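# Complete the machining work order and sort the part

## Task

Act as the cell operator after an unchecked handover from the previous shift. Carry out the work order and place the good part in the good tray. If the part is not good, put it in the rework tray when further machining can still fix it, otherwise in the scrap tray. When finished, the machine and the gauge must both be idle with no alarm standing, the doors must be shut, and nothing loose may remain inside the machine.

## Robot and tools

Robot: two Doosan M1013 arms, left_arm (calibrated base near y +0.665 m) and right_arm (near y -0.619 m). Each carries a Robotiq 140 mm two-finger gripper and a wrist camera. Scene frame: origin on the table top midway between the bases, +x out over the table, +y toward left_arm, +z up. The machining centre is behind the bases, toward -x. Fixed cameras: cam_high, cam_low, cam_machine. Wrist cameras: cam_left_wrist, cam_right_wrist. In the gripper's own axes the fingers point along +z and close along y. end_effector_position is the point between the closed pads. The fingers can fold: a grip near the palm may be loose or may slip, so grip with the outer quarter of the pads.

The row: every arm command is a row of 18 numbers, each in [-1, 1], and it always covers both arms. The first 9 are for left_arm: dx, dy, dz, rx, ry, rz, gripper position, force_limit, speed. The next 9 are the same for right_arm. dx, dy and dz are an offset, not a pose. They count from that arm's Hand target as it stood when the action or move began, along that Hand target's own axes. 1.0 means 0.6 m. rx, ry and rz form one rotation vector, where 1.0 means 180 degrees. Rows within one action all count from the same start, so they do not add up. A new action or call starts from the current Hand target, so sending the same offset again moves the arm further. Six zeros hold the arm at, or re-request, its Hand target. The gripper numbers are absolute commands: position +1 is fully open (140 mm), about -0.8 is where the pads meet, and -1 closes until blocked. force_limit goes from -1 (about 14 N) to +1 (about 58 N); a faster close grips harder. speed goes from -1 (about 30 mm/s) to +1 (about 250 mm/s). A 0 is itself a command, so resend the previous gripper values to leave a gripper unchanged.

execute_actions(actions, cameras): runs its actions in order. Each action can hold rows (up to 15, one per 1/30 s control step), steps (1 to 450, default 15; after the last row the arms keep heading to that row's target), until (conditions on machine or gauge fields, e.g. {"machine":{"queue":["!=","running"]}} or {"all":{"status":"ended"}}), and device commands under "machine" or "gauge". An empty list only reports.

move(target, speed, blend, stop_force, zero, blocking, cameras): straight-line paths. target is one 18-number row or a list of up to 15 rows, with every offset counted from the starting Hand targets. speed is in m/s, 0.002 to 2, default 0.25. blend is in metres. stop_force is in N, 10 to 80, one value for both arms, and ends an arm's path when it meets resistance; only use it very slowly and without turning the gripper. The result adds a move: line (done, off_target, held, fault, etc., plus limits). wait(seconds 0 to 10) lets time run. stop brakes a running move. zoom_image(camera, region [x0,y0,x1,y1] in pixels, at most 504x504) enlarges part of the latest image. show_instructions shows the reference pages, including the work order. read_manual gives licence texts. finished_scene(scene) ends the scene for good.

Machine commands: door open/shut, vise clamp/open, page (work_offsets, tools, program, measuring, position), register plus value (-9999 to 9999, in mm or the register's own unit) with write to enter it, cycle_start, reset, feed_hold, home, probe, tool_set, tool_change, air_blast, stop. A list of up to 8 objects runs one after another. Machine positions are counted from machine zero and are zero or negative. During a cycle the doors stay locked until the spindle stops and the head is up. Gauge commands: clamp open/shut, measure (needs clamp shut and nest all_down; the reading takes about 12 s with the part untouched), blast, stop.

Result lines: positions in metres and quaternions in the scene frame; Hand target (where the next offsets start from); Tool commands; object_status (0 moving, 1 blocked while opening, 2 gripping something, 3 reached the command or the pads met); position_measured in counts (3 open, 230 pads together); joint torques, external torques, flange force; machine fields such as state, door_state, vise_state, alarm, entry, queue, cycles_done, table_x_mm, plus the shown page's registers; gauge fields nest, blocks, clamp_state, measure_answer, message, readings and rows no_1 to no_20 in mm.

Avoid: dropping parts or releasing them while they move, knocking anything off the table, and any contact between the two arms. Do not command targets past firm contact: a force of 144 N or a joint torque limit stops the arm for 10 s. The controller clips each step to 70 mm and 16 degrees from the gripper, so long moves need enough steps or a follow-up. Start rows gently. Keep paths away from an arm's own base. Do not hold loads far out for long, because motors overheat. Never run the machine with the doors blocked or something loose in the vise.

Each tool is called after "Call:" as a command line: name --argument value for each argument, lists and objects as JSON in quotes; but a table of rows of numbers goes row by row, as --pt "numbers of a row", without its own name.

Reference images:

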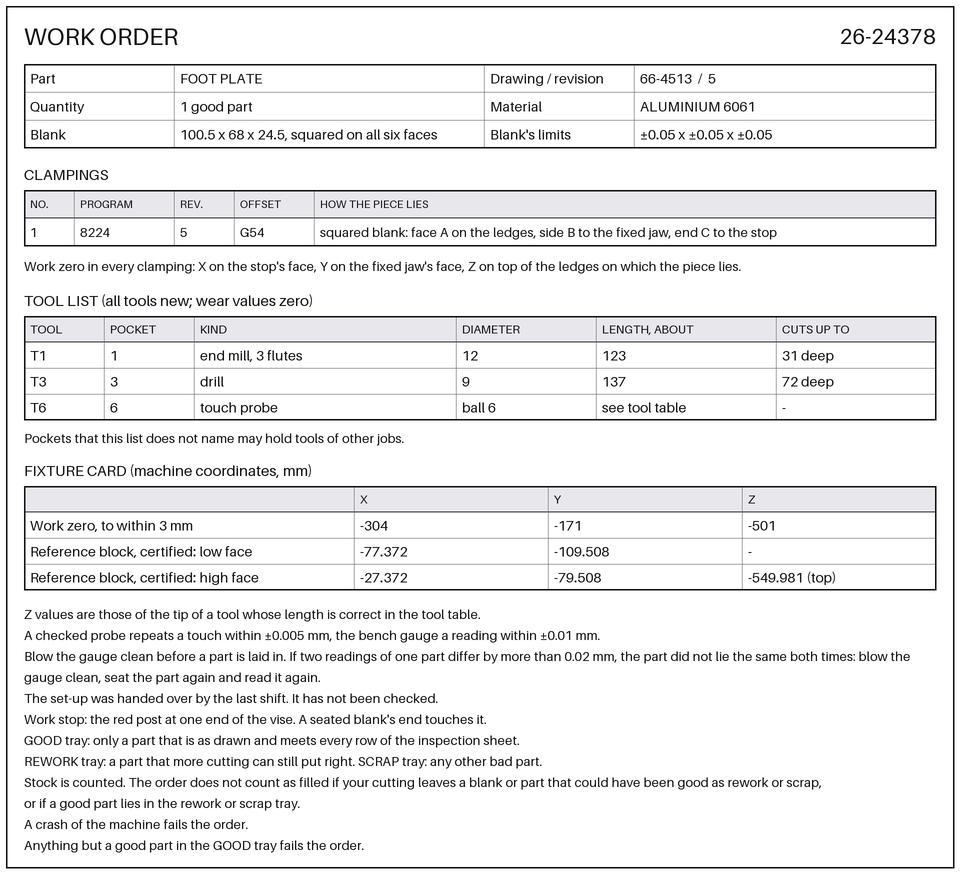

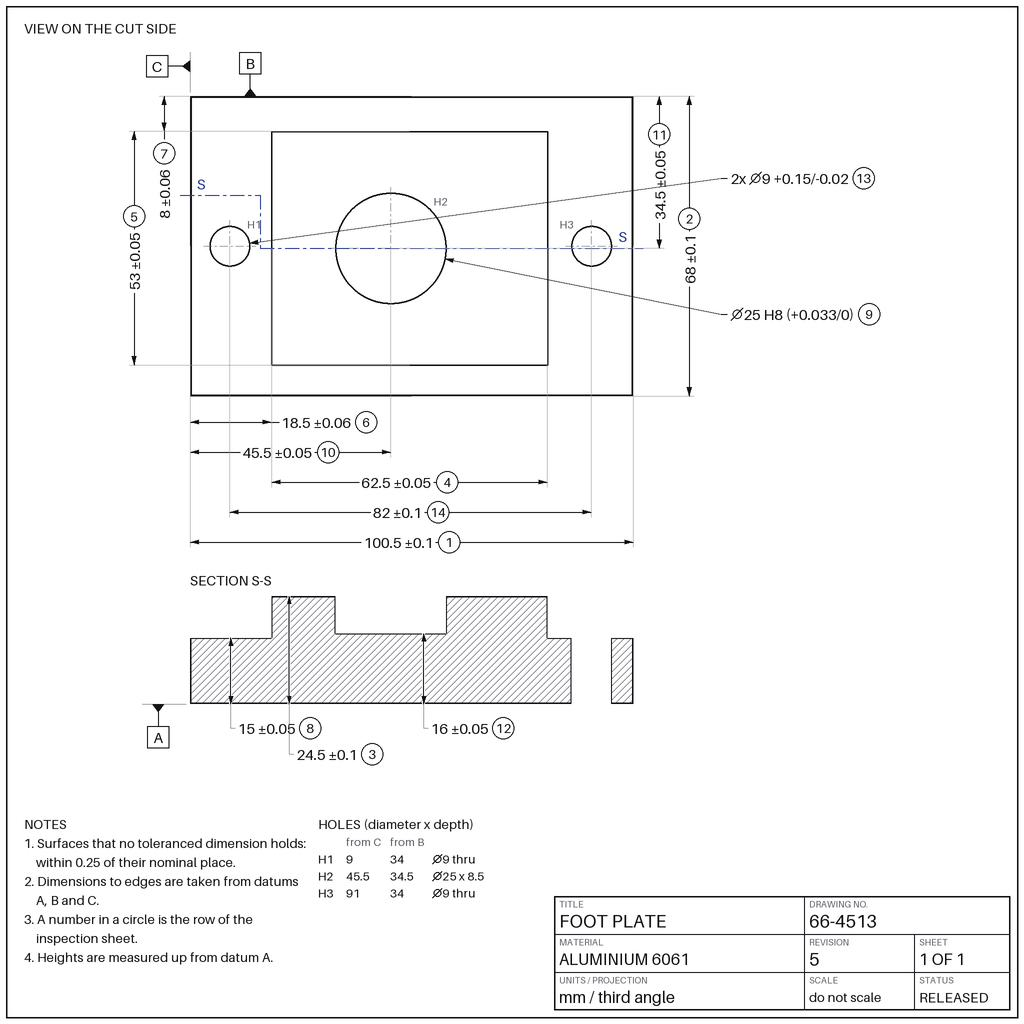

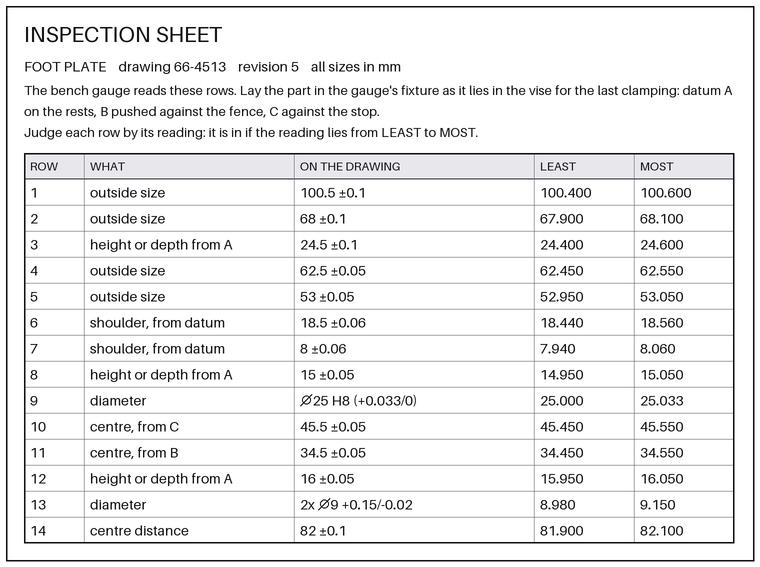

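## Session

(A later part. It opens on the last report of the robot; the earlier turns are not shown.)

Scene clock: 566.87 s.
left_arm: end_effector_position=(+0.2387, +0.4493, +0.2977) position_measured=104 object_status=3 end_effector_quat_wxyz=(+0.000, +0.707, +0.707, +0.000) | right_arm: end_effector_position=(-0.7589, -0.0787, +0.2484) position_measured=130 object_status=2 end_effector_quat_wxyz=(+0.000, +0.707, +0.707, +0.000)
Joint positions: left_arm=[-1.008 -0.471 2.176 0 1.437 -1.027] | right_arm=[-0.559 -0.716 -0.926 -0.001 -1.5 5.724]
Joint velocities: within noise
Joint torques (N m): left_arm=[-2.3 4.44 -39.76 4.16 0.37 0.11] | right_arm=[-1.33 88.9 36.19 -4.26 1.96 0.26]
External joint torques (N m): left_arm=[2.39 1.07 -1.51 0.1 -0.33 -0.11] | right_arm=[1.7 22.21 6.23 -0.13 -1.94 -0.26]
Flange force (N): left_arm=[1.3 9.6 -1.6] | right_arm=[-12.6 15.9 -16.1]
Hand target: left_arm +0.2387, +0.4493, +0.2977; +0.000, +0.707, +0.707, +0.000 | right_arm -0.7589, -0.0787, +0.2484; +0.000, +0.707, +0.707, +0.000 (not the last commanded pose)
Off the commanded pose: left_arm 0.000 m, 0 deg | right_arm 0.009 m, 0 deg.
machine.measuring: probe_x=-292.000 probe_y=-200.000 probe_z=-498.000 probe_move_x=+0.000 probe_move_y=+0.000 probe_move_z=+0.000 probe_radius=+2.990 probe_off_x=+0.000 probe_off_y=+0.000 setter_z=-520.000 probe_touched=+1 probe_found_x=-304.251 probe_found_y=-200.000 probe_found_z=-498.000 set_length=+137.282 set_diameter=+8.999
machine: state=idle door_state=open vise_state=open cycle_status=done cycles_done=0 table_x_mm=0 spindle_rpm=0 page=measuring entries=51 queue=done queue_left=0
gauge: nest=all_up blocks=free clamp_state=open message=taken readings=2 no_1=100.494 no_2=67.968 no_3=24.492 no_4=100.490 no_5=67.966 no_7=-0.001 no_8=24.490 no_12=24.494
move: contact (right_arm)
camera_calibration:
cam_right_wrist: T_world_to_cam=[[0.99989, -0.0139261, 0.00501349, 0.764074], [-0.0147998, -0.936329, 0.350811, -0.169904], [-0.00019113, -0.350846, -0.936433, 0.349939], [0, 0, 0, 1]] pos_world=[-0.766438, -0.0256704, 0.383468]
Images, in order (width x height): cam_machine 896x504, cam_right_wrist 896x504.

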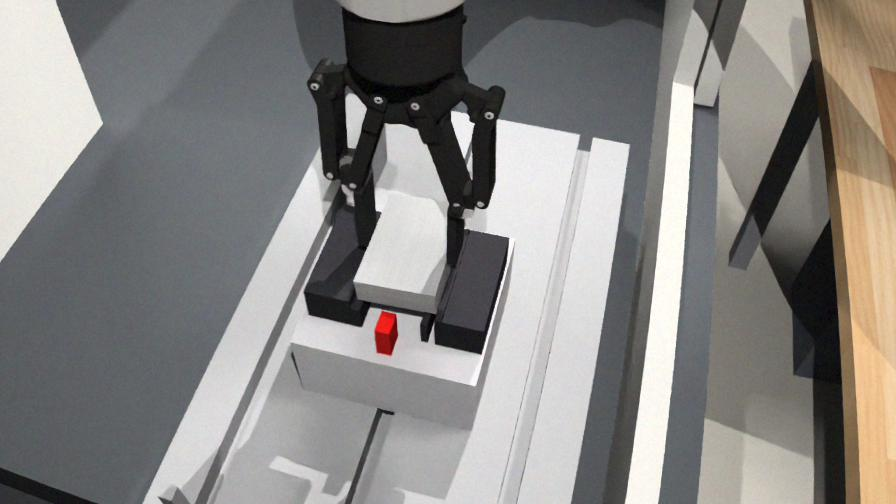

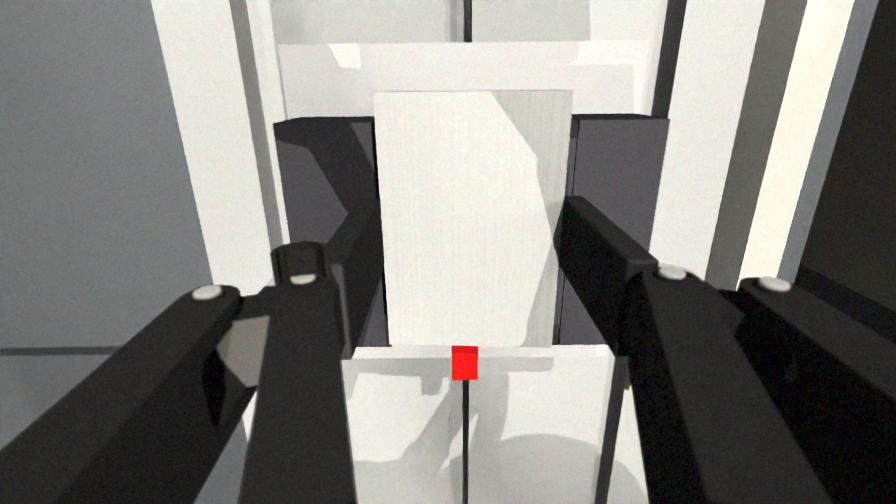

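Call:
move --target '[0,0,0,0,0,0,0.2,0,-0.9,0,0.0017,-0.003,0,0,0,-1,0,-1]' --speed 0.01 --cameras '[]'

Call:
move --target '[0,0,0,0,0,0,0.2,0,-0.9,0,0,0.022,0,0,0,-1,0,-1]' --speed 0.01 --stop_force 15 --cameras '["cam_right_wrist","cam_machine"]'

Scene clock: 582.30 s.
left_arm: end_effector_position=(+0.2387, +0.4493, +0.2977) position_measured=104 object_status=3 end_effector_quat_wxyz=(+0.000, +0.707, +0.707, +0.000) | right_arm: end_effector_position=(-0.7578, -0.0787, +0.2502) position_measured=130 object_status=2 end_effector_quat_wxyz=(+0.000, +0.707, +0.707, +0.000)
Joint positions: left_arm=[-1.008 -0.471 2.176 0 1.437 -1.027] | right_arm=[-0.56 -0.714 -0.926 -0.001 -1.502 5.724]
Joint velocities: within noise
Joint torques (N m): left_arm=[-2.57 4.1 -39.79 4.15 0.34 0.04] | right_arm=[-3.27 110.65 46.67 -4.42 0.02 0.3]
External joint torques (N m): left_arm=[2.6 1.36 -1.69 0.13 -0.31 -0.04] | right_arm=[3.53 1.23 -3.92 0 -0.01 -0.3]
Flange force (N): left_arm=[1.2 10.9 -1.9] | right_arm=[-11.9 11.6 5.9]
Hand target: left_arm +0.2387, +0.4493, +0.2977; +0.000, +0.707, +0.707, +0.000 | right_arm -0.7578, -0.0787, +0.2502; +0.000, +0.707, +0.707, +0.000
Off the commanded pose: left_arm 0.000 m, 0 deg | right_arm 0.000 m, 0 deg.
machine.measuring: probe_x=-292.000 probe_y=-200.000 probe_z=-498.000 probe_move_x=+0.000 probe_move_y=+0.000 probe_move_z=+0.000 probe_radius=+2.990 probe_off_x=+0.000 probe_off_y=+0.000 setter_z=-520.000 probe_touched=+1 probe_found_x=-304.251 probe_found_y=-200.000 probe_found_z=-498.000 set_length=+137.282 set_diameter=+8.999
machine: state=idle door_state=open vise_state=open cycle_status=done cycles_done=0 table_x_mm=0 spindle_rpm=0 page=measuring entries=51 queue=done queue_left=0
gauge: nest=all_up blocks=free clamp_state=open message=taken readings=2 no_1=100.494 no_2=67.968 no_3=24.492 no_4=100.490 no_5=67.966 no_7=-0.001 no_8=24.490 no_12=24.494
move: done
No camera images: "cameras" was empty.

Scene clock: 583.13 s.
left_arm: end_effector_position=(+0.2387, +0.4493, +0.2977) position_measured=104 object_status=3 end_effector_quat_wxyz=(+0.000, +0.707, +0.707, +0.000) | right_arm: end_effector_position=(-0.7578, -0.0787, +0.2484) position_measured=130 object_status=2 end_effector_quat_wxyz=(+0.000, +0.707, +0.707, +0.000)
Joint positions: left_arm=[-1.008 -0.471 2.176 0 1.437 -1.027] | right_arm=[-0.56 -0.714 -0.929 -0.001 -1.499 5.724]
Joint velocities: within noise
Joint torques (N m): left_arm=[-2.36 4.4 -39.67 4.16 0.34 0.08] | right_arm=[-2.38 86.91 35.65 -4.53 2.45 0.27]
External joint torques (N m): left_arm=[2.49 0.93 -1.98 0.14 -0.31 -0.08] | right_arm=[2.71 23.65 6.65 0.15 -2.43 -0.27]
Flange force (N): left_arm=[1.4 10.1 -2.5] | right_arm=[-13.8 15.9 -17.8]
Hand target: left_arm +0.2387, +0.4493, +0.2977; +0.000, +0.707, +0.707, +0.000 | right_arm -0.7578, -0.0787, +0.2483; +0.000, +0.707, +0.707, +0.000 (not the last commanded pose)
Off the commanded pose: left_arm 0.000 m, 0 deg | right_arm 0.011 m, 0 deg.
machine.measuring: probe_x=-292.000 probe_y=-200.000 probe_z=-498.000 probe_move_x=+0.000 probe_move_y=+0.000 probe_move_z=+0.000 probe_radius=+2.990 probe_off_x=+0.000 probe_off_y=+0.000 setter_z=-520.000 probe_touched=+1 probe_found_x=-304.251 probe_found_y=-200.000 probe_found_z=-498.000 set_length=+137.282 set_diameter=+8.999
machine: state=idle door_state=open vise_state=open cycle_status=done cycles_done=0 table_x_mm=0 spindle_rpm=0 page=measuring entries=51 queue=done queue_left=0
gauge: nest=all_up blocks=free clamp_state=open message=taken readings=2 no_1=100.494 no_2=67.968 no_3=24.492 no_4=100.490 no_5=67.966 no_7=-0.001 no_8=24.490 no_12=24.494
move: contact (right_arm)
camera_calibration:
cam_right_wrist: T_world_to_cam=[[0.999892, -0.0139391, 0.00469469, 0.763097], [-0.0147002, -0.936395, 0.35064, -0.169713], [-0.000491519, -0.350671, -0.936499, 0.349645], [0, 0, 0, 1]] pos_world=[-0.765338, -0.0256708, 0.383368]
Images, in order (width x height): cam_machine 896x504, cam_right_wrist 896x504.

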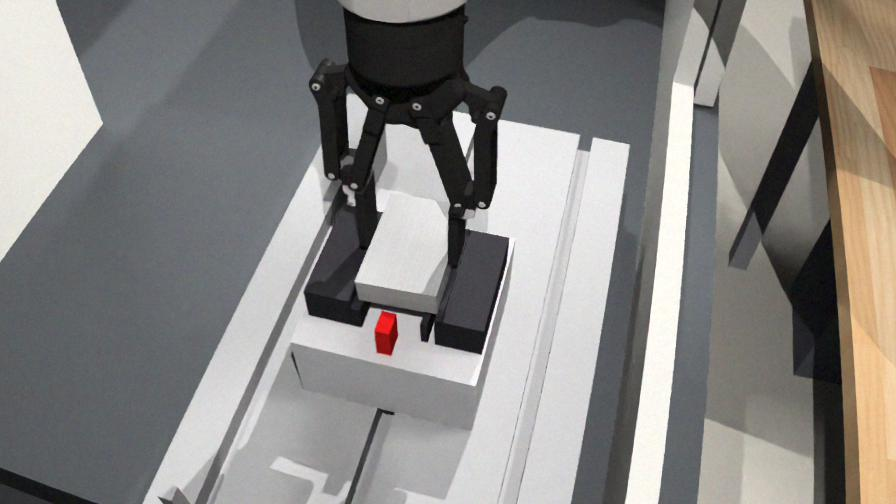

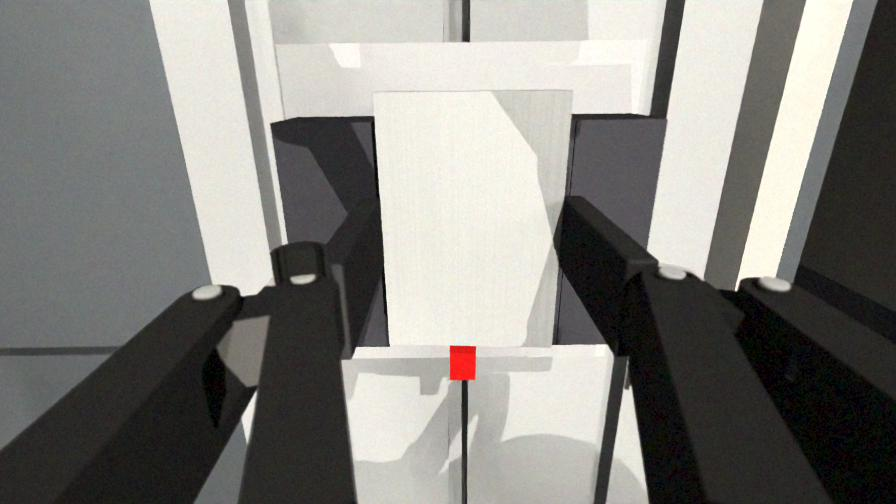

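Call:
move --target '[0,0,0,0,0,0,0.2,0,-0.9,0,-0.0017,-0.001,0,0,0,-1,0,-1]' --speed 0.01 --cameras '[]'

Call:
execute_actions --actions '[{"rows":[[0,0,0,0,0,0,0.2,0,-0.9,0,0,0,0,0,0,0.2,0,-1]],"steps":45}]' --cameras '["cam_right_wrist","cam_machine"]'

Scene clock: 604.70 s.
left_arm: end_effector_position=(+0.2387, +0.4493, +0.2977) position_measured=104 object_status=3 end_effector_quat_wxyz=(+0.000, +0.707, +0.707, +0.000) | right_arm: end_effector_position=(-0.7588, -0.0787, +0.2488) position_measured=130 object_status=2 end_effector_quat_wxyz=(+0.000, +0.707, +0.707, +0.000)
Joint positions: left_arm=[-1.008 -0.471 2.176 0 1.437 -1.027] | right_arm=[-0.559 -0.715 -0.926 -0.001 -1.501 5.724]
Joint velocities: within noise
Joint torques (N m): left_arm=[-2.27 4.37 -39.74 4.21 0.33 0.06] | right_arm=[-2.04 107.41 44.43 -4.13 0.38 0.28]
External joint torques (N m): left_arm=[2.15 1.17 -1.72 0.06 -0.3 -0.06] | right_arm=[2.33 3.85 -2.02 -0.26 -0.37 -0.28]
Flange force (N): left_arm=[0.6 9.2 -2.0] | right_arm=[-9.8 10.7 2.0]
Hand target: left_arm +0.2387, +0.4493, +0.2977; +0.000, +0.707, +0.707, +0.000 | right_arm -0.7588, -0.0787, +0.2489; +0.000, +0.707, +0.707, +0.000
Off the commanded pose: left_arm 0.000 m, 0 deg | right_arm 0.000 m, 0 deg.
machine.measuring: probe_x=-292.000 probe_y=-200.000 probe_z=-498.000 probe_move_x=+0.000 probe_move_y=+0.000 probe_move_z=+0.000 probe_radius=+2.990 probe_off_x=+0.000 probe_off_y=+0.000 setter_z=-520.000 probe_touched=+1 probe_found_x=-304.251 probe_found_y=-200.000 probe_found_z=-498.000 set_length=+137.282 set_diameter=+8.999
machine: state=idle door_state=open vise_state=open cycle_status=done cycles_done=0 table_x_mm=0 spindle_rpm=0 page=measuring entries=51 queue=done queue_left=0
gauge: nest=all_up blocks=free clamp_state=open message=taken readings=2 no_1=100.494 no_2=67.968 no_3=24.492 no_4=100.490 no_5=67.966 no_7=-0.001 no_8=24.490 no_12=24.494
move: done
No camera images: "cameras" was empty.

Scene clock: 606.40 s.
left_arm: end_effector_position=(+0.2387, +0.4493, +0.2977) position_measured=104 object_status=3 end_effector_quat_wxyz=(+0.000, +0.707, +0.707, +0.000) | right_arm: end_effector_position=(-0.7589, -0.0787, +0.2489) position_measured=104 object_status=3 end_effector_quat_wxyz=(+0.000, +0.707, +0.707, +0.000)
Joint positions: left_arm=[-1.008 -0.471 2.176 0 1.437 -1.027] | right_arm=[-0.559 -0.715 -0.926 -0.001 -1.501 5.724]
Joint velocities: within noise
Joint torques (N m): left_arm=[-2.22 4.45 -39.76 4.18 0.37 0.04] | right_arm=[-3.01 106.57 44.08 -4.41 -0.01 0.31]
External joint torques (N m): left_arm=[2.28 1.01 -1.57 0.09 -0.34 -0.04] | right_arm=[3.37 4.15 -1.81 0.05 0.03 -0.31]
Flange force (N): left_arm=[1.3 9.4 -1.7] | right_arm=[-10.9 10.5 2.3]
Hand target: left_arm +0.2387, +0.4493, +0.2977; +0.000, +0.707, +0.707, +0.000 | right_arm -0.7588, -0.0787, +0.2489; +0.000, +0.707, +0.707, +0.000
Off the commanded pose: left_arm 0.000 m, 0 deg | right_arm 0.000 m, 0 deg.
machine.measuring: probe_x=-292.000 probe_y=-200.000 probe_z=-498.000 probe_move_x=+0.000 probe_move_y=+0.000 probe_move_z=+0.000 probe_radius=+2.990 probe_off_x=+0.000 probe_off_y=+0.000 setter_z=-520.000 probe_touched=+1 probe_found_x=-304.251 probe_found_y=-200.000 probe_found_z=-498.000 set_length=+137.282 set_diameter=+8.999
machine: state=idle door_state=open vise_state=open cycle_status=done cycles_done=0 table_x_mm=0 spindle_rpm=0 page=measuring entries=51 queue=done queue_left=0
gauge: nest=all_up blocks=free clamp_state=open message=taken readings=2 no_1=100.494 no_2=67.968 no_3=24.492 no_4=100.490 no_5=67.966 no_7=-0.001 no_8=24.490 no_12=24.494
camera_calibration:
cam_right_wrist: T_world_to_cam=[[0.999892, -0.013904, 0.00478987, 0.764159], [-0.0147007, -0.936363, 0.350726, -0.169937], [-0.000391442, -0.350759, -0.936466, 0.350175], [0, 0, 0, 1]] pos_world=[-0.766438, -0.0256706, 0.383868]
Images, in order (width x height): cam_machine 896x504, cam_right_wrist 896x504.

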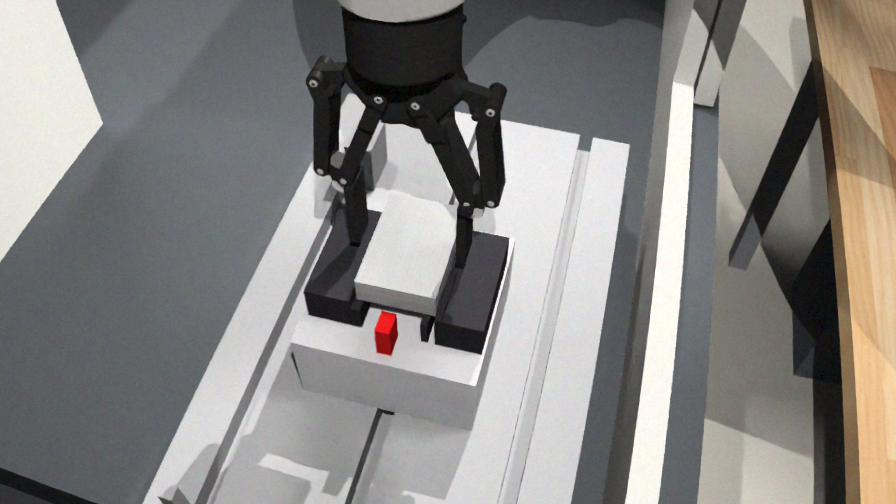

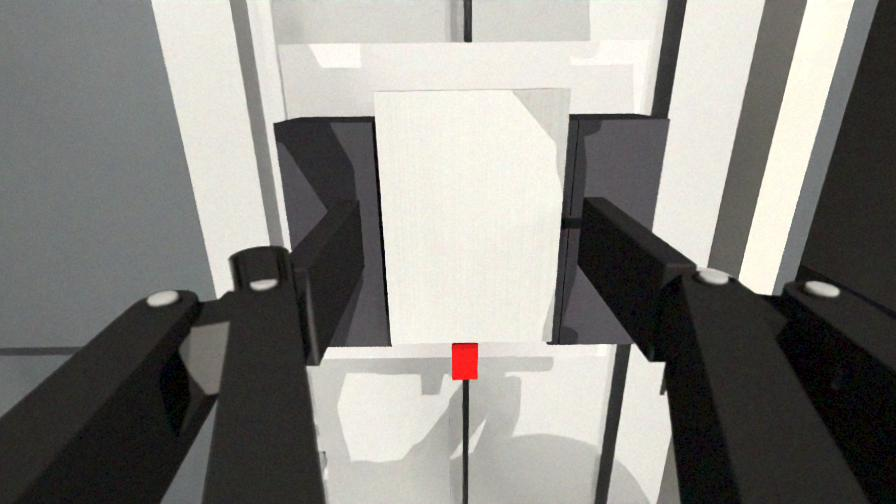

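Call:
move --target '[0,0,0,0,0,0,0.2,0,-0.9,0,0,-0.07,0,0,0,0.2,0,-0.9]' --speed 0.1 --cameras '["cam_right_wrist"]'

Call:
execute_actions --actions '[{"rows":[[0,0,0,0,0,0,0.2,0,-0.9,0,0,0,0,0,0,-1,0,0]],"steps":40}]' --cameras '[]'

Call:
move --target '[0,0,0,0,0,0,0.2,0,-0.9,-0.002,0,0.085,0,0,0,-1,0,0]' --speed 0.015 --stop_force 15 --cameras '["cam_right_wrist","cam_machine"]'

Scene clock: 623.20 s.
left_arm: end_effector_position=(+0.2387, +0.4493, +0.2977) position_measured=104 object_status=3 end_effector_quat_wxyz=(+0.000, +0.707, +0.707, +0.000) | right_arm: end_effector_position=(-0.7588, -0.0787, +0.2912) position_measured=104 object_status=3 end_effector_quat_wxyz=(+0.000, +0.707, +0.707, +0.000)
Joint positions: left_arm=[-1.008 -0.471 2.176 0 1.437 -1.027] | right_arm=[-0.559 -0.712 -0.855 -0.001 -1.574 5.724]
Joint velocities: within noise
Joint torques (N m): left_arm=[-2.06 4.37 -39.72 4.15 0.37 0.08] | right_arm=[-3.34 106.8 43.27 -4.45 0.07 0.29]
External joint torques (N m): left_arm=[2.01 1.06 -1.86 0.14 -0.34 -0.08] | right_arm=[3.58 4.31 -0.73 0.05 -0.05 -0.29]
Flange force (N): left_arm=[0.4 8.7 -2.2] | right_arm=[-9.5 8.0 1.2]
Hand target: left_arm +0.2387, +0.4493, +0.2977; +0.000, +0.707, +0.707, +0.000 | right_arm -0.7589, -0.0787, +0.2909; +0.000, +0.707, +0.707, +0.000
Off the commanded pose: left_arm 0.000 m, 0 deg | right_arm 0.000 m, 0 deg.
machine.measuring: probe_x=-292.000 probe_y=-200.000 probe_z=-498.000 probe_move_x=+0.000 probe_move_y=+0.000 probe_move_z=+0.000 probe_radius=+2.990 probe_off_x=+0.000 probe_off_y=+0.000 setter_z=-520.000 probe_touched=+1 probe_found_x=-304.251 probe_found_y=-200.000 probe_found_z=-498.000 set_length=+137.282 set_diameter=+8.999
machine: state=idle door_state=open vise_state=open cycle_status=done cycles_done=0 table_x_mm=0 spindle_rpm=0 page=measuring entries=51 queue=done queue_left=0
gauge: nest=all_up blocks=free clamp_state=open message=taken readings=2 no_1=100.494 no_2=67.968 no_3=24.492 no_4=100.490 no_5=67.966 no_7=-0.001 no_8=24.490 no_12=24.494
move: done
camera_calibration:
cam_right_wrist: T_world_to_cam=[[0.999892, -0.0140107, 0.00450607, 0.763972], [-0.0147012, -0.936439, 0.350522, -0.184815], [-0.000691381, -0.35055, -0.936544, 0.389654], [0, 0, 0, 1]] pos_world=[-0.766337, -0.0257711, 0.426268]
Images, in order (width x height): cam_right_wrist 896x504.

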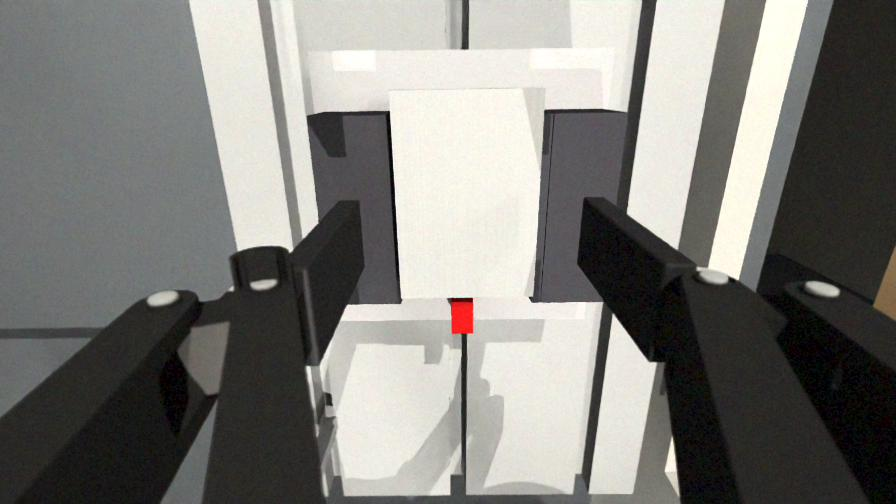

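Scene clock: 624.73 s.
left_arm: end_effector_position=(+0.2387, +0.4493, +0.2977) position_measured=104 object_status=3 end_effector_quat_wxyz=(+0.000, +0.707, +0.707, +0.000) | right_arm: end_effector_position=(-0.7589, -0.0787, +0.2909) position_measured=234 object_status=3 end_effector_quat_wxyz=(+0.000, +0.707, +0.707, +0.000)
Joint positions: left_arm=[-1.008 -0.471 2.176 0 1.437 -1.027] | right_arm=[-0.559 -0.712 -0.855 -0.001 -1.574 5.724]
Joint velocities: within noise
Joint torques (N m): left_arm=[-2.18 4.51 -39.67 4.21 0.32 0.04] | right_arm=[-3.42 106.41 44.12 -4.4 -0.02 0.29]
External joint torques (N m): left_arm=[2.22 0.91 -1.78 0.06 -0.29 -0.04] | right_arm=[3.79 4.33 -1.73 0.02 0.04 -0.29]
Flange force (N): left_arm=[1.2 9.2 -2.2] | right_arm=[-11.9 11.1 3.2]
Hand target: left_arm +0.2387, +0.4493, +0.2977; +0.000, +0.707, +0.707, +0.000 | right_arm -0.7589, -0.0787, +0.2909; +0.000, +0.707, +0.707, +0.000
Off the commanded pose: left_arm 0.000 m, 0 deg | right_arm 0.000 m, 0 deg.
machine.measuring: probe_x=-292.000 probe_y=-200.000 probe_z=-498.000 probe_move_x=+0.000 probe_move_y=+0.000 probe_move_z=+0.000 probe_radius=+2.990 probe_off_x=+0.000 probe_off_y=+0.000 setter_z=-520.000 probe_touched=+1 probe_found_x=-304.251 probe_found_y=-200.000 probe_found_z=-498.000 set_length=+137.282 set_diameter=+8.999
machine: state=idle door_state=open vise_state=open cycle_status=done cycles_done=0 table_x_mm=0 spindle_rpm=0 page=measuring entries=51 queue=done queue_left=0
gauge: nest=all_up blocks=free clamp_state=open message=taken readings=2 no_1=100.494 no_2=67.968 no_3=24.492 no_4=100.490 no_5=67.966 no_7=-0.001 no_8=24.490 no_12=24.494
No camera images: "cameras" was empty.

Scene clock: 627.93 s.
left_arm: end_effector_position=(+0.2387, +0.4493, +0.2977) position_measured=104 object_status=3 end_effector_quat_wxyz=(+0.000, +0.707, +0.707, +0.000) | right_arm: end_effector_position=(-0.7589, -0.0796, +0.2526) position_measured=234 object_status=3 end_effector_quat_wxyz=(+0.000, +0.707, +0.707, +0.000)
Joint positions: left_arm=[-1.008 -0.471 2.176 0 1.437 -1.027] | right_arm=[-0.559 -0.714 -0.922 -0.001 -1.506 5.725]
Joint velocities: within noise
Joint torques (N m): left_arm=[-2.55 4.57 -39.71 4.15 0.36 0.08] | right_arm=[-2.12 70.99 25.74 -3.83 2.83 0.28]
External joint torques (N m): left_arm=[2.47 0.92 -1.87 0.14 -0.33 -0.08] | right_arm=[2.39 40.22 16.7 -0.56 -2.82 -0.28]
Flange force (N): left_arm=[1.4 9.9 -2.3] | right_arm=[-12.4 14.5 -36.2]
Hand target: left_arm +0.2387, +0.4493, +0.2977; +0.000, +0.707, +0.707, +0.000 | right_arm -0.7589, -0.0796, +0.2526; +0.000, +0.707, +0.707, +0.000 (not the last commanded pose)
Off the commanded pose: left_arm 0.000 m, 0 deg | right_arm 0.013 m, 0 deg.
machine.measuring: probe_x=-292.000 probe_y=-200.000 probe_z=-498.000 probe_move_x=+0.000 probe_move_y=+0.000 probe_move_z=+0.000 probe_radius=+2.990 probe_off_x=+0.000 probe_off_y=+0.000 setter_z=-520.000 probe_touched=+1 probe_found_x=-304.251 probe_found_y=-200.000 probe_found_z=-498.000 set_length=+137.282 set_diameter=+8.999
machine: state=idle door_state=open vise_state=open cycle_status=done cycles_done=0 table_x_mm=0 spindle_rpm=0 page=measuring entries=51 queue=done queue_left=0
gauge: nest=all_up blocks=free clamp_state=open message=taken readings=2 no_1=100.494 no_2=67.968 no_3=24.492 no_4=100.490 no_5=67.966 no_7=-0.001 no_8=24.490 no_12=24.494
move: contact (right_arm)
camera_calibration:
cam_right_wrist: T_world_to_cam=[[0.999893, -0.0138818, 0.00456434, 0.764218], [-0.014601, -0.936441, 0.350521, -0.171923], [-0.000591635, -0.35055, -0.936544, 0.353206], [0, 0, 0, 1]] pos_world=[-0.766437, -0.026571, 0.387568]
Images, in order (width x height): cam_machine 896x504, cam_right_wrist 896x504.

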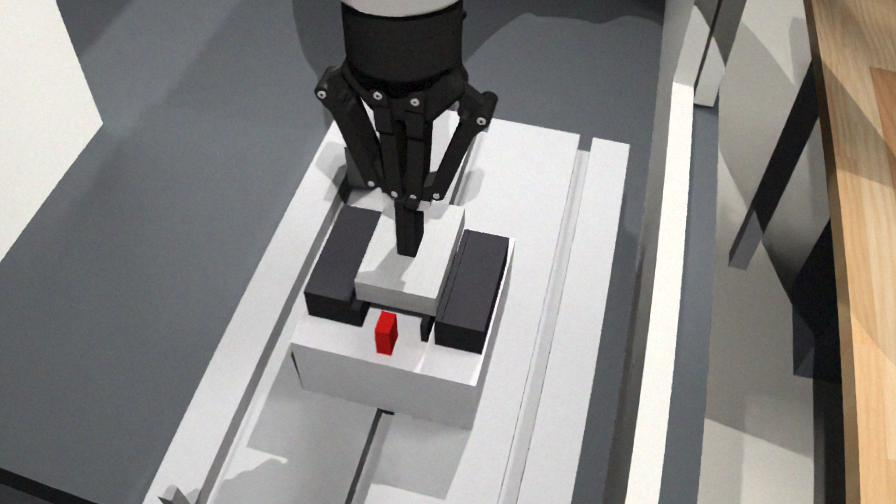

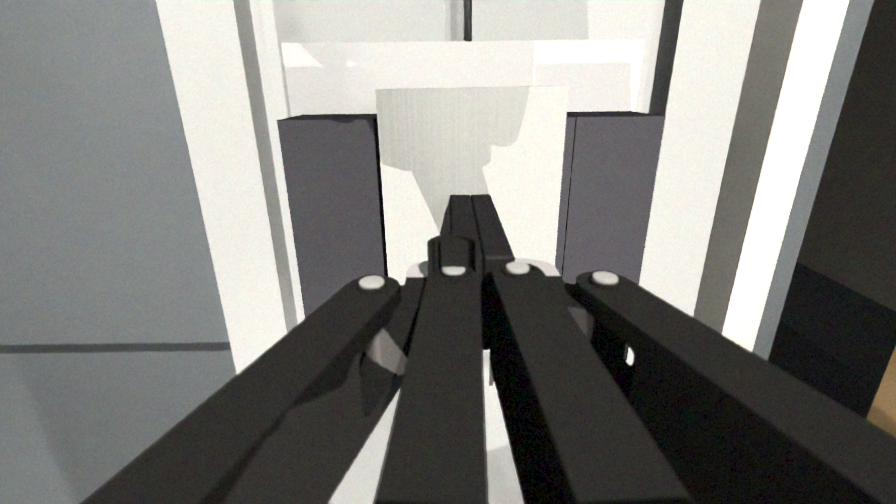

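Call:
move --pt "0 0 0 0 0 0 0.2 0 -0.9 0 0 -0.06 0 0 0 -1 0 0" --pt "0 0 0 0 0 0 0.2 0 -0.9 0.16 0 -0.06 0 0 0 -1 0 0" --pt "0 0 0 0 0 0 0.2 0 -0.9 0.16 0 0.021 0 0 0 -1 0 0" --speed 0.1 --cameras '[]'

Call:
move --target '[0,0,0,0,0,0,0.2,0,-0.9,-0.1,0,0,0,0,0,-1,0,0]' --speed 0.012 --stop_force 12 --cameras '["cam_right_wrist","cam_machine"]'

Scene clock: 639.90 s.
left_arm: end_effector_position=(+0.2387, +0.4493, +0.2977) position_measured=104 object_status=3 end_effector_quat_wxyz=(+0.000, +0.707, +0.707, +0.000) | right_arm: end_effector_position=(-0.7590, +0.0164, +0.2401) position_measured=234 object_status=3 end_effector_quat_wxyz=(+0.000, +0.707, +0.707, +0.000)
Joint positions: left_arm=[-1.008 -0.471 2.176 0 1.437 -1.027] | right_arm=[-0.639 -0.84 -0.72 -0.001 -1.582 5.645]
Joint velocities: within noise
Joint torques (N m): left_arm=[-2.48 4.22 -39.76 4.21 0.31 0.04] | right_arm=[-3.42 116 44.21 -4.44 -0.09 0.25]
External joint torques (N m): left_arm=[2.39 1.28 -1.56 0.05 -0.28 -0.04] | right_arm=[3.72 4.6 -1.64 0.03 0.12 -0.25]
Flange force (N): left_arm=[1.1 10.0 -1.7] | right_arm=[-14.4 12.7 3.3]
Hand target: left_arm +0.2387, +0.4493, +0.2977; +0.000, +0.707, +0.707, +0.000 | right_arm -0.7590, +0.0164, +0.2400; +0.000, +0.707, +0.707, +0.000
Off the commanded pose: left_arm 0.000 m, 0 deg | right_arm 0.000 m, 0 deg.
machine.measuring: probe_x=-292.000 probe_y=-200.000 probe_z=-498.000 probe_move_x=+0.000 probe_move_y=+0.000 probe_move_z=+0.000 probe_radius=+2.990 probe_off_x=+0.000 probe_off_y=+0.000 setter_z=-520.000 probe_touched=+1 probe_found_x=-304.251 probe_found_y=-200.000 probe_found_z=-498.000 set_length=+137.282 set_diameter=+8.999
machine: state=idle door_state=open vise_state=open cycle_status=done cycles_done=0 table_x_mm=0 spindle_rpm=0 page=measuring entries=51 queue=done queue_left=0
gauge: nest=all_up blocks=free clamp_state=open message=taken readings=2 no_1=100.494 no_2=67.968 no_3=24.492 no_4=100.490 no_5=67.966 no_7=-0.001 no_8=24.490 no_12=24.494
move: done
No camera images: "cameras" was empty.

Scene clock: 644.53 s.
left_arm: end_effector_position=(+0.2387, +0.4493, +0.2977) position_measured=104 object_status=3 end_effector_quat_wxyz=(+0.000, +0.707, +0.707, +0.000) | right_arm: end_effector_position=(-0.7589, -0.0262, +0.2401) position_measured=234 object_status=3 end_effector_quat_wxyz=(+0.000, +0.707, +0.707, +0.000)
Joint positions: left_arm=[-1.008 -0.471 2.176 0 1.437 -1.027] | right_arm=[-0.604 -0.78 -0.829 -0.001 -1.533 5.68]
Joint velocities: within noise
Joint torques (N m): left_arm=[-2.22 4.35 -39.74 4.18 0.32 0.08] | right_arm=[13.82 112.02 39.93 1.81 -3.75 0.33]
External joint torques (N m): left_arm=[2.17 1.1 -1.88 0.12 -0.3 -0.08] | right_arm=[-13.47 3.89 2.52 -6.2 3.78 -0.33]
Flange force (N): left_arm=[0.6 9.2 -2.3] | right_arm=[8.4 12.0 2.1]
Hand target: left_arm +0.2387, +0.4493, +0.2977; +0.000, +0.707, +0.707, +0.000 | right_arm -0.7589, -0.0262, +0.2400; +0.000, +0.707, +0.707, +0.000 (not the last commanded pose)
Off the commanded pose: left_arm 0.000 m, 0 deg | right_arm 0.017 m, 0 deg.
machine.measuring: probe_x=-292.000 probe_y=-200.000 probe_z=-498.000 probe_move_x=+0.000 probe_move_y=+0.000 probe_move_z=+0.000 probe_radius=+2.990 probe_off_x=+0.000 probe_off_y=+0.000 setter_z=-520.000 probe_touched=+1 probe_found_x=-304.251 probe_found_y=-200.000 probe_found_z=-498.000 set_length=+137.282 set_diameter=+8.999
machine: state=idle door_state=open vise_state=open cycle_status=done cycles_done=0 table_x_mm=0 spindle_rpm=0 page=measuring entries=51 queue=done queue_left=0
gauge: nest=all_up blocks=free clamp_state=open message=taken readings=2 no_1=100.494 no_2=67.968 no_3=24.492 no_4=100.490 no_5=67.966 no_7=-0.001 no_8=24.490 no_12=24.494
move: contact (right_arm)
camera_calibration:
cam_right_wrist: T_world_to_cam=[[0.999892, -0.0140827, 0.00431454, 0.765111], [-0.0147018, -0.936549, 0.350229, -0.11763], [-0.000891403, -0.350254, -0.936654, 0.360081], [0, 0, 0, 1]] pos_world=[-0.766437, 0.0267282, 0.375168]
Images, in order (width x height): cam_machine 896x504, cam_right_wrist 896x504.

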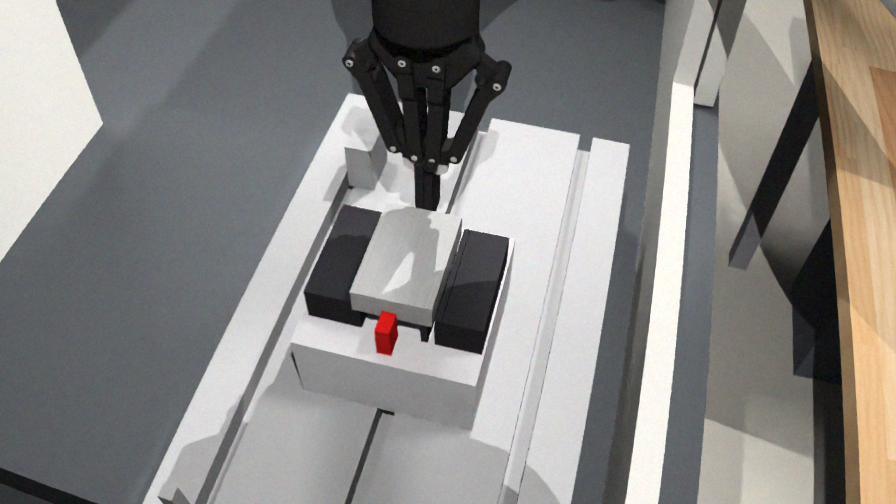

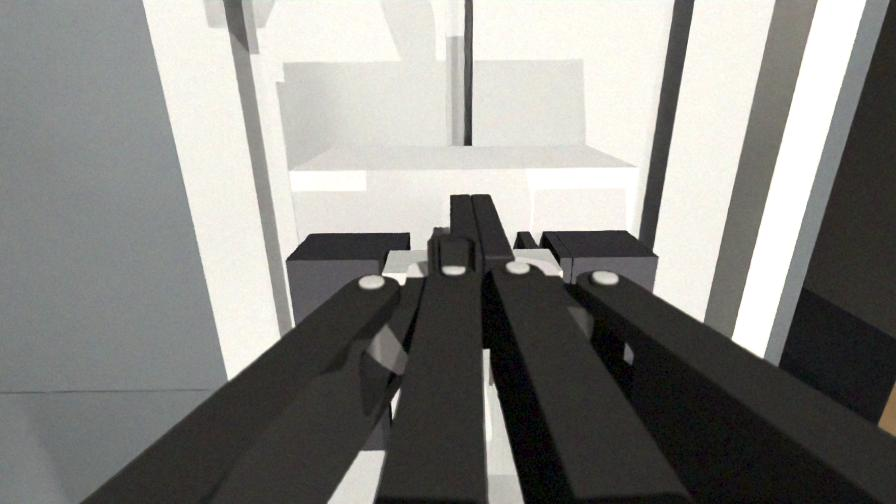

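Call:
move --pt "0 0 0 0 0 0 0.2 0 -0.9 0.0167 0 0 0 0 0 -1 0 0" --pt "0 0 0 0 0 0 0.2 0 -0.9 0.0167 0 -0.06 0 0 0 -1 0 0" --pt "0 0 0 0 0 0 0.2 0 -0.9 -0.0963 0 -0.05 0 0 0 -1 0 0" --speed 0.1 --cameras '[]'

Call:
move --target '[0,0,0,0,0,0,0.2,0,-0.9,0,0,0.06,0,0,0,-1,0,0]' --speed 0.008 --stop_force 25 --cameras '[]'

Call:
execute_actions --actions '[{"machine":{"vise":"clamp"},"steps":60}]' --cameras '[]'

Call:
move --pt "0 0 0 0 0 0 0.2 0 -0.9 0 0 -0.07 0 0 0 -1 0 0" --pt "0 0 0 0 0 0 0.2 0 -0.9 0 0.45 -0.07 0 0 0 -1 0 0" --speed '[0.1,0.3]' --cameras '["cam_machine"]'

Call:
move --target '[0,0,0,0,0,0,0.2,0,-0.9,0.033,0.9,-0.2,0,0,0,-1,0,0]' --speed 0.35 --cameras '["cam_high"]'

Scene clock: 661.93 s.
left_arm: end_effector_position=(+0.2387, +0.4493, +0.2977) position_measured=104 object_status=3 end_effector_quat_wxyz=(+0.000, +0.707, +0.707, +0.000) | right_arm: end_effector_position=(-0.7589, -0.0840, +0.2700) position_measured=234 object_status=3 end_effector_quat_wxyz=(+0.000, +0.707, +0.707, +0.000)
Joint positions: left_arm=[-1.008 -0.471 2.176 0 1.437 -1.027] | right_arm=[-0.555 -0.707 -0.903 -0.001 -1.532 5.729]
Joint velocities: within noise
Joint torques (N m): left_arm=[-2.3 4.42 -39.72 4.2 0.34 0.05] | right_arm=[-3.51 104.93 43.53 -4.45 -0.08 0.15]
External joint torques (N m): left_arm=[2.31 1.08 -1.59 0.06 -0.31 -0.05] | right_arm=[3.77 6.06 -0.76 0.02 0.11 -0.15]
Flange force (N): left_arm=[1.2 9.6 -1.8] | right_arm=[-11.7 10.7 1.0]
Hand target: left_arm +0.2387, +0.4493, +0.2977; +0.000, +0.707, +0.707, +0.000 | right_arm -0.7589, -0.0840, +0.2700; +0.000, +0.707, +0.707, +0.000
Off the commanded pose: left_arm 0.000 m, 0 deg | right_arm 0.000 m, 0 deg.
machine.measuring: probe_x=-292.000 probe_y=-200.000 probe_z=-498.000 probe_move_x=+0.000 probe_move_y=+0.000 probe_move_z=+0.000 probe_radius=+2.990 probe_off_x=+0.000 probe_off_y=+0.000 setter_z=-520.000 probe_touched=+1 probe_found_x=-304.251 probe_found_y=-200.000 probe_found_z=-498.000 set_length=+137.282 set_diameter=+8.999
machine: state=idle door_state=open vise_state=open cycle_status=done cycles_done=0 table_x_mm=0 spindle_rpm=0 page=measuring entries=51 queue=done queue_left=0
gauge: nest=all_up blocks=free clamp_state=open message=taken readings=2 no_1=100.494 no_2=67.968 no_3=24.492 no_4=100.490 no_5=67.966 no_7=-0.001 no_8=24.490 no_12=24.494
move: done
No camera images: "cameras" was empty.

Scene clock: 664.73 s.
left_arm: end_effector_position=(+0.2387, +0.4493, +0.2977) position_measured=104 object_status=3 end_effector_quat_wxyz=(+0.000, +0.707, +0.707, +0.000) | right_arm: end_effector_position=(-0.7589, -0.0839, +0.2526) position_measured=234 object_status=3 end_effector_quat_wxyz=(+0.000, +0.707, +0.707, +0.000)
Joint positions: left_arm=[-1.008 -0.471 2.176 0 1.437 -1.027] | right_arm=[-0.555 -0.708 -0.931 -0.001 -1.502 5.729]
Joint velocities: within noise
Joint torques (N m): left_arm=[-2.37 4.7 -39.69 4.19 0.33 0.08] | right_arm=[-2.71 73.55 27.58 -4.18 2.72 0.28]
External joint torques (N m): left_arm=[2.32 0.77 -1.75 0.09 -0.3 -0.08] | right_arm=[3 37.43 14.99 -0.23 -2.7 -0.28]
Flange force (N): left_arm=[1.5 9.2 -2.1] | right_arm=[-13.1 14.6 -33.0]
Hand target: left_arm +0.2387, +0.4493, +0.2977; +0.000, +0.707, +0.707, +0.000 | right_arm -0.7589, -0.0840, +0.2526; +0.000, +0.707, +0.707, +0.000 (not the last commanded pose)
Off the commanded pose: left_arm 0.000 m, 0 deg | right_arm 0.019 m, 0 deg.
machine.measuring: probe_x=-292.000 probe_y=-200.000 probe_z=-498.000 probe_move_x=+0.000 probe_move_y=+0.000 probe_move_z=+0.000 probe_radius=+2.990 probe_off_x=+0.000 probe_off_y=+0.000 setter_z=-520.000 probe_touched=+1 probe_found_x=-304.251 probe_found_y=-200.000 probe_found_z=-498.000 set_length=+137.282 set_diameter=+8.999
machine: state=idle door_state=open vise_state=open cycle_status=done cycles_done=0 table_x_mm=0 spindle_rpm=0 page=measuring entries=51 queue=done queue_left=0
gauge: nest=all_up blocks=free clamp_state=open message=taken readings=2 no_1=100.494 no_2=67.968 no_3=24.492 no_4=100.490 no_5=67.966 no_7=-0.001 no_8=24.490 no_12=24.494
move: contact (right_arm)
No camera images: "cameras" was empty.

Scene clock: 666.93 s.
left_arm: end_effector_position=(+0.2387, +0.4493, +0.2977) position_measured=104 object_status=3 end_effector_quat_wxyz=(+0.000, +0.707, +0.707, +0.000) | right_arm: end_effector_position=(-0.7589, -0.0840, +0.2526) position_measured=234 object_status=3 end_effector_quat_wxyz=(+0.000, +0.707, +0.707, +0.000)
Joint positions: left_arm=[-1.008 -0.471 2.176 0 1.437 -1.027] | right_arm=[-0.555 -0.708 -0.931 -0.001 -1.502 5.729]
Joint velocities: within noise
Joint torques (N m): left_arm=[-2.5 4.48 -39.74 4.18 0.36 0.08] | right_arm=[-9.75 83.97 23.11 -6.52 -5.6 0.3]
External joint torques (N m): left_arm=[2.41 1 -1.7 0.1 -0.34 -0.08] | right_arm=[9.97 27.51 19.67 2.08 5.62 -0.3]
Flange force (N): left_arm=[1.4 9.8 -1.9] | right_arm=[-5.9 -9.2 -24.9]
Hand target: left_arm +0.2387, +0.4493, +0.2977; +0.000, +0.707, +0.707, +0.000 | right_arm -0.7589, -0.0840, +0.2526; +0.000, +0.707, +0.707, +0.000 (not the last commanded pose)
Tool commands: left_gripper/position=+0.2 left_gripper/force_limit=+0.0 left_gripper/speed=-0.9 right_gripper/position=-1.0 right_gripper/force_limit=+0.0 right_gripper/speed=+0.0
Off the commanded pose: left_arm 0.000 m, 0 deg | right_arm 0.019 m, 0 deg.
machine.measuring: probe_x=-292.000 probe_y=-200.000 probe_z=-498.000 probe_move_x=+0.000 probe_move_y=+0.000 probe_move_z=+0.000 probe_radius=+2.990 probe_off_x=+0.000 probe_off_y=+0.000 setter_z=-520.000 probe_touched=+1 probe_found_x=-304.251 probe_found_y=-200.000 probe_found_z=-498.000 set_length=+137.282 set_diameter=+8.999
machine: state=idle door_state=open vise_state=clamped cycle_status=done cycles_done=0 table_x_mm=0 spindle_rpm=0 page=measuring entries=51 queue=done queue_left=0
gauge: nest=all_up blocks=free clamp_state=open message=taken readings=2 no_1=100.494 no_2=67.968 no_3=24.492 no_4=100.490 no_5=67.966 no_7=-0.001 no_8=24.490 no_12=24.494
No camera images: "cameras" was empty.

Scene clock: 668.80 s.
left_arm: end_effector_position=(+0.2387, +0.4493, +0.2977) position_measured=104 object_status=3 end_effector_quat_wxyz=(+0.000, +0.707, +0.707, +0.000) | right_arm: end_effector_position=(-0.4890, -0.0838, +0.2945) position_measured=234 object_status=3 end_effector_quat_wxyz=(+0.000, +0.707, +0.707, +0.000)
Joint positions: left_arm=[-1.008 -0.471 2.176 0 1.437 -1.027] | right_arm=[-0.745 -0.335 -1.436 -0.001 -1.37 5.539]
Joint velocities: within noise
Joint torques (N m): left_arm=[-2.28 4.09 -39.71 4.19 0.33 0.08] | right_arm=[-3.76 71.7 43.92 -4.33 0.13 0.43]
External joint torques (N m): left_arm=[2.36 1.31 -1.74 0.09 -0.3 -0.08] | right_arm=[4.11 4.28 -2.1 0 -0.09 -0.43]
Flange force (N): left_arm=[0.8 10.0 -2.0] | right_arm=[-11.7 4.7 1.4]
Hand target: left_arm +0.2387, +0.4493, +0.2977; +0.000, +0.707, +0.707, +0.000 | right_arm -0.4889, -0.0838, +0.2946; +0.000, +0.707, +0.707, +0.000
Off the commanded pose: left_arm 0.000 m, 0 deg | right_arm 0.000 m, 0 deg.
machine.measuring: probe_x=-292.000 probe_y=-200.000 probe_z=-498.000 probe_move_x=+0.000 probe_move_y=+0.000 probe_move_z=+0.000 probe_radius=+2.990 probe_off_x=+0.000 probe_off_y=+0.000 setter_z=-520.000 probe_touched=+1 probe_found_x=-304.251 probe_found_y=-200.000 probe_found_z=-498.000 set_length=+137.282 set_diameter=+8.999
machine: state=idle door_state=open vise_state=clamped cycle_status=done cycles_done=0 table_x_mm=0 spindle_rpm=0 page=measuring entries=51 queue=done queue_left=0
gauge: nest=all_up blocks=free clamp_state=open message=taken readings=2 no_1=100.494 no_2=67.968 no_3=24.492 no_4=100.490 no_5=67.966 no_7=-0.001 no_8=24.490 no_12=24.494
move: done
Images, in order (width x height): cam_machine 896x504.

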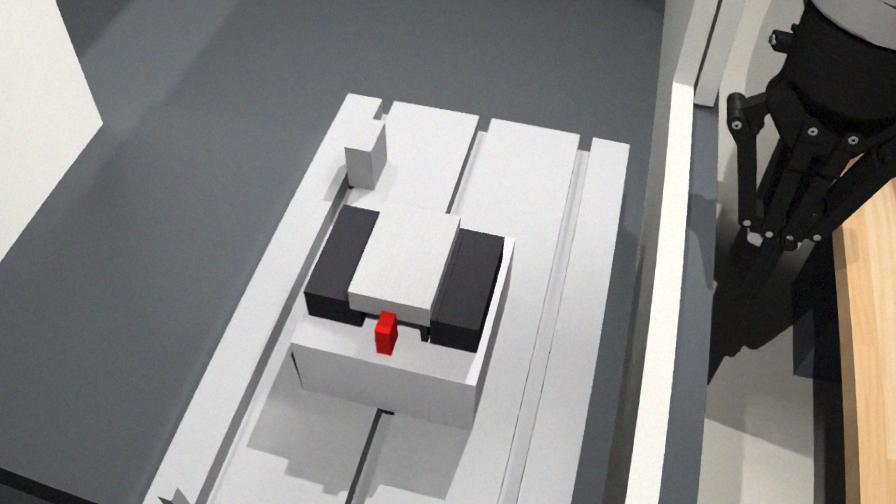

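Scene clock: 670.93 s.
left_arm: end_effector_position=(+0.2387, +0.4493, +0.2977) position_measured=104 object_status=3 end_effector_quat_wxyz=(+0.000, +0.707, +0.707, +0.000) | right_arm: end_effector_position=(+0.0510, -0.0637, +0.4145) position_measured=234 object_status=3 end_effector_quat_wxyz=(+0.000, +0.707, +0.707, +0.000)
Joint positions: left_arm=[-1.008 -0.471 2.176 0 1.437 -1.027] | right_arm=[-1.529 0.008 -1.624 0 -1.524 4.755]
Joint velocities: within noise
Joint torques (N m): left_arm=[-2.73 4.33 -39.69 4.17 0.29 0.05] | right_arm=[-2.7 39.58 43.48 -4.7 0.01 0.49]
External joint torques (N m): left_arm=[2.61 1.16 -1.92 0.12 -0.26 -0.05] | right_arm=[2.77 2.21 -0.99 0.34 0.02 -0.49]
Flange force (N): left_arm=[1.4 10.7 -2.4] | right_arm=[-5.3 -4.2 1.6]
Hand target: left_arm +0.2387, +0.4493, +0.2977; +0.000, +0.707, +0.707, +0.000 | right_arm +0.0511, -0.0636, +0.4145; +0.000, +0.707, +0.707, +0.000
Off the commanded pose: left_arm 0.000 m, 0 deg | right_arm 0.000 m, 0 deg.
machine.measuring: probe_x=-292.000 probe_y=-200.000 probe_z=-498.000 probe_move_x=+0.000 probe_move_y=+0.000 probe_move_z=+0.000 probe_radius=+2.990 probe_off_x=+0.000 probe_off_y=+0.000 setter_z=-520.000 probe_touched=+1 probe_found_x=-304.251 probe_found_y=-200.000 probe_found_z=-498.000 set_length=+137.282 set_diameter=+8.999
machine: state=idle door_state=open vise_state=clamped cycle_status=done cycles_done=0 table_x_mm=0 spindle_rpm=0 page=measuring entries=51 queue=done queue_left=0
gauge: nest=all_up blocks=free clamp_state=open message=taken readings=2 no_1=100.494 no_2=67.968 no_3=24.492 no_4=100.490 no_5=67.966 no_7=-0.001 no_8=24.490 no_12=24.494
move: done
Images, in order (width x height): cam_high 896x504.

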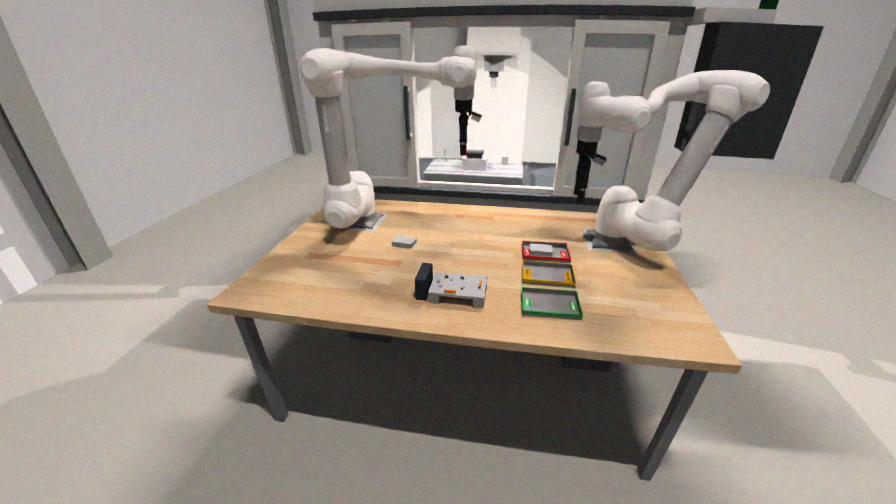

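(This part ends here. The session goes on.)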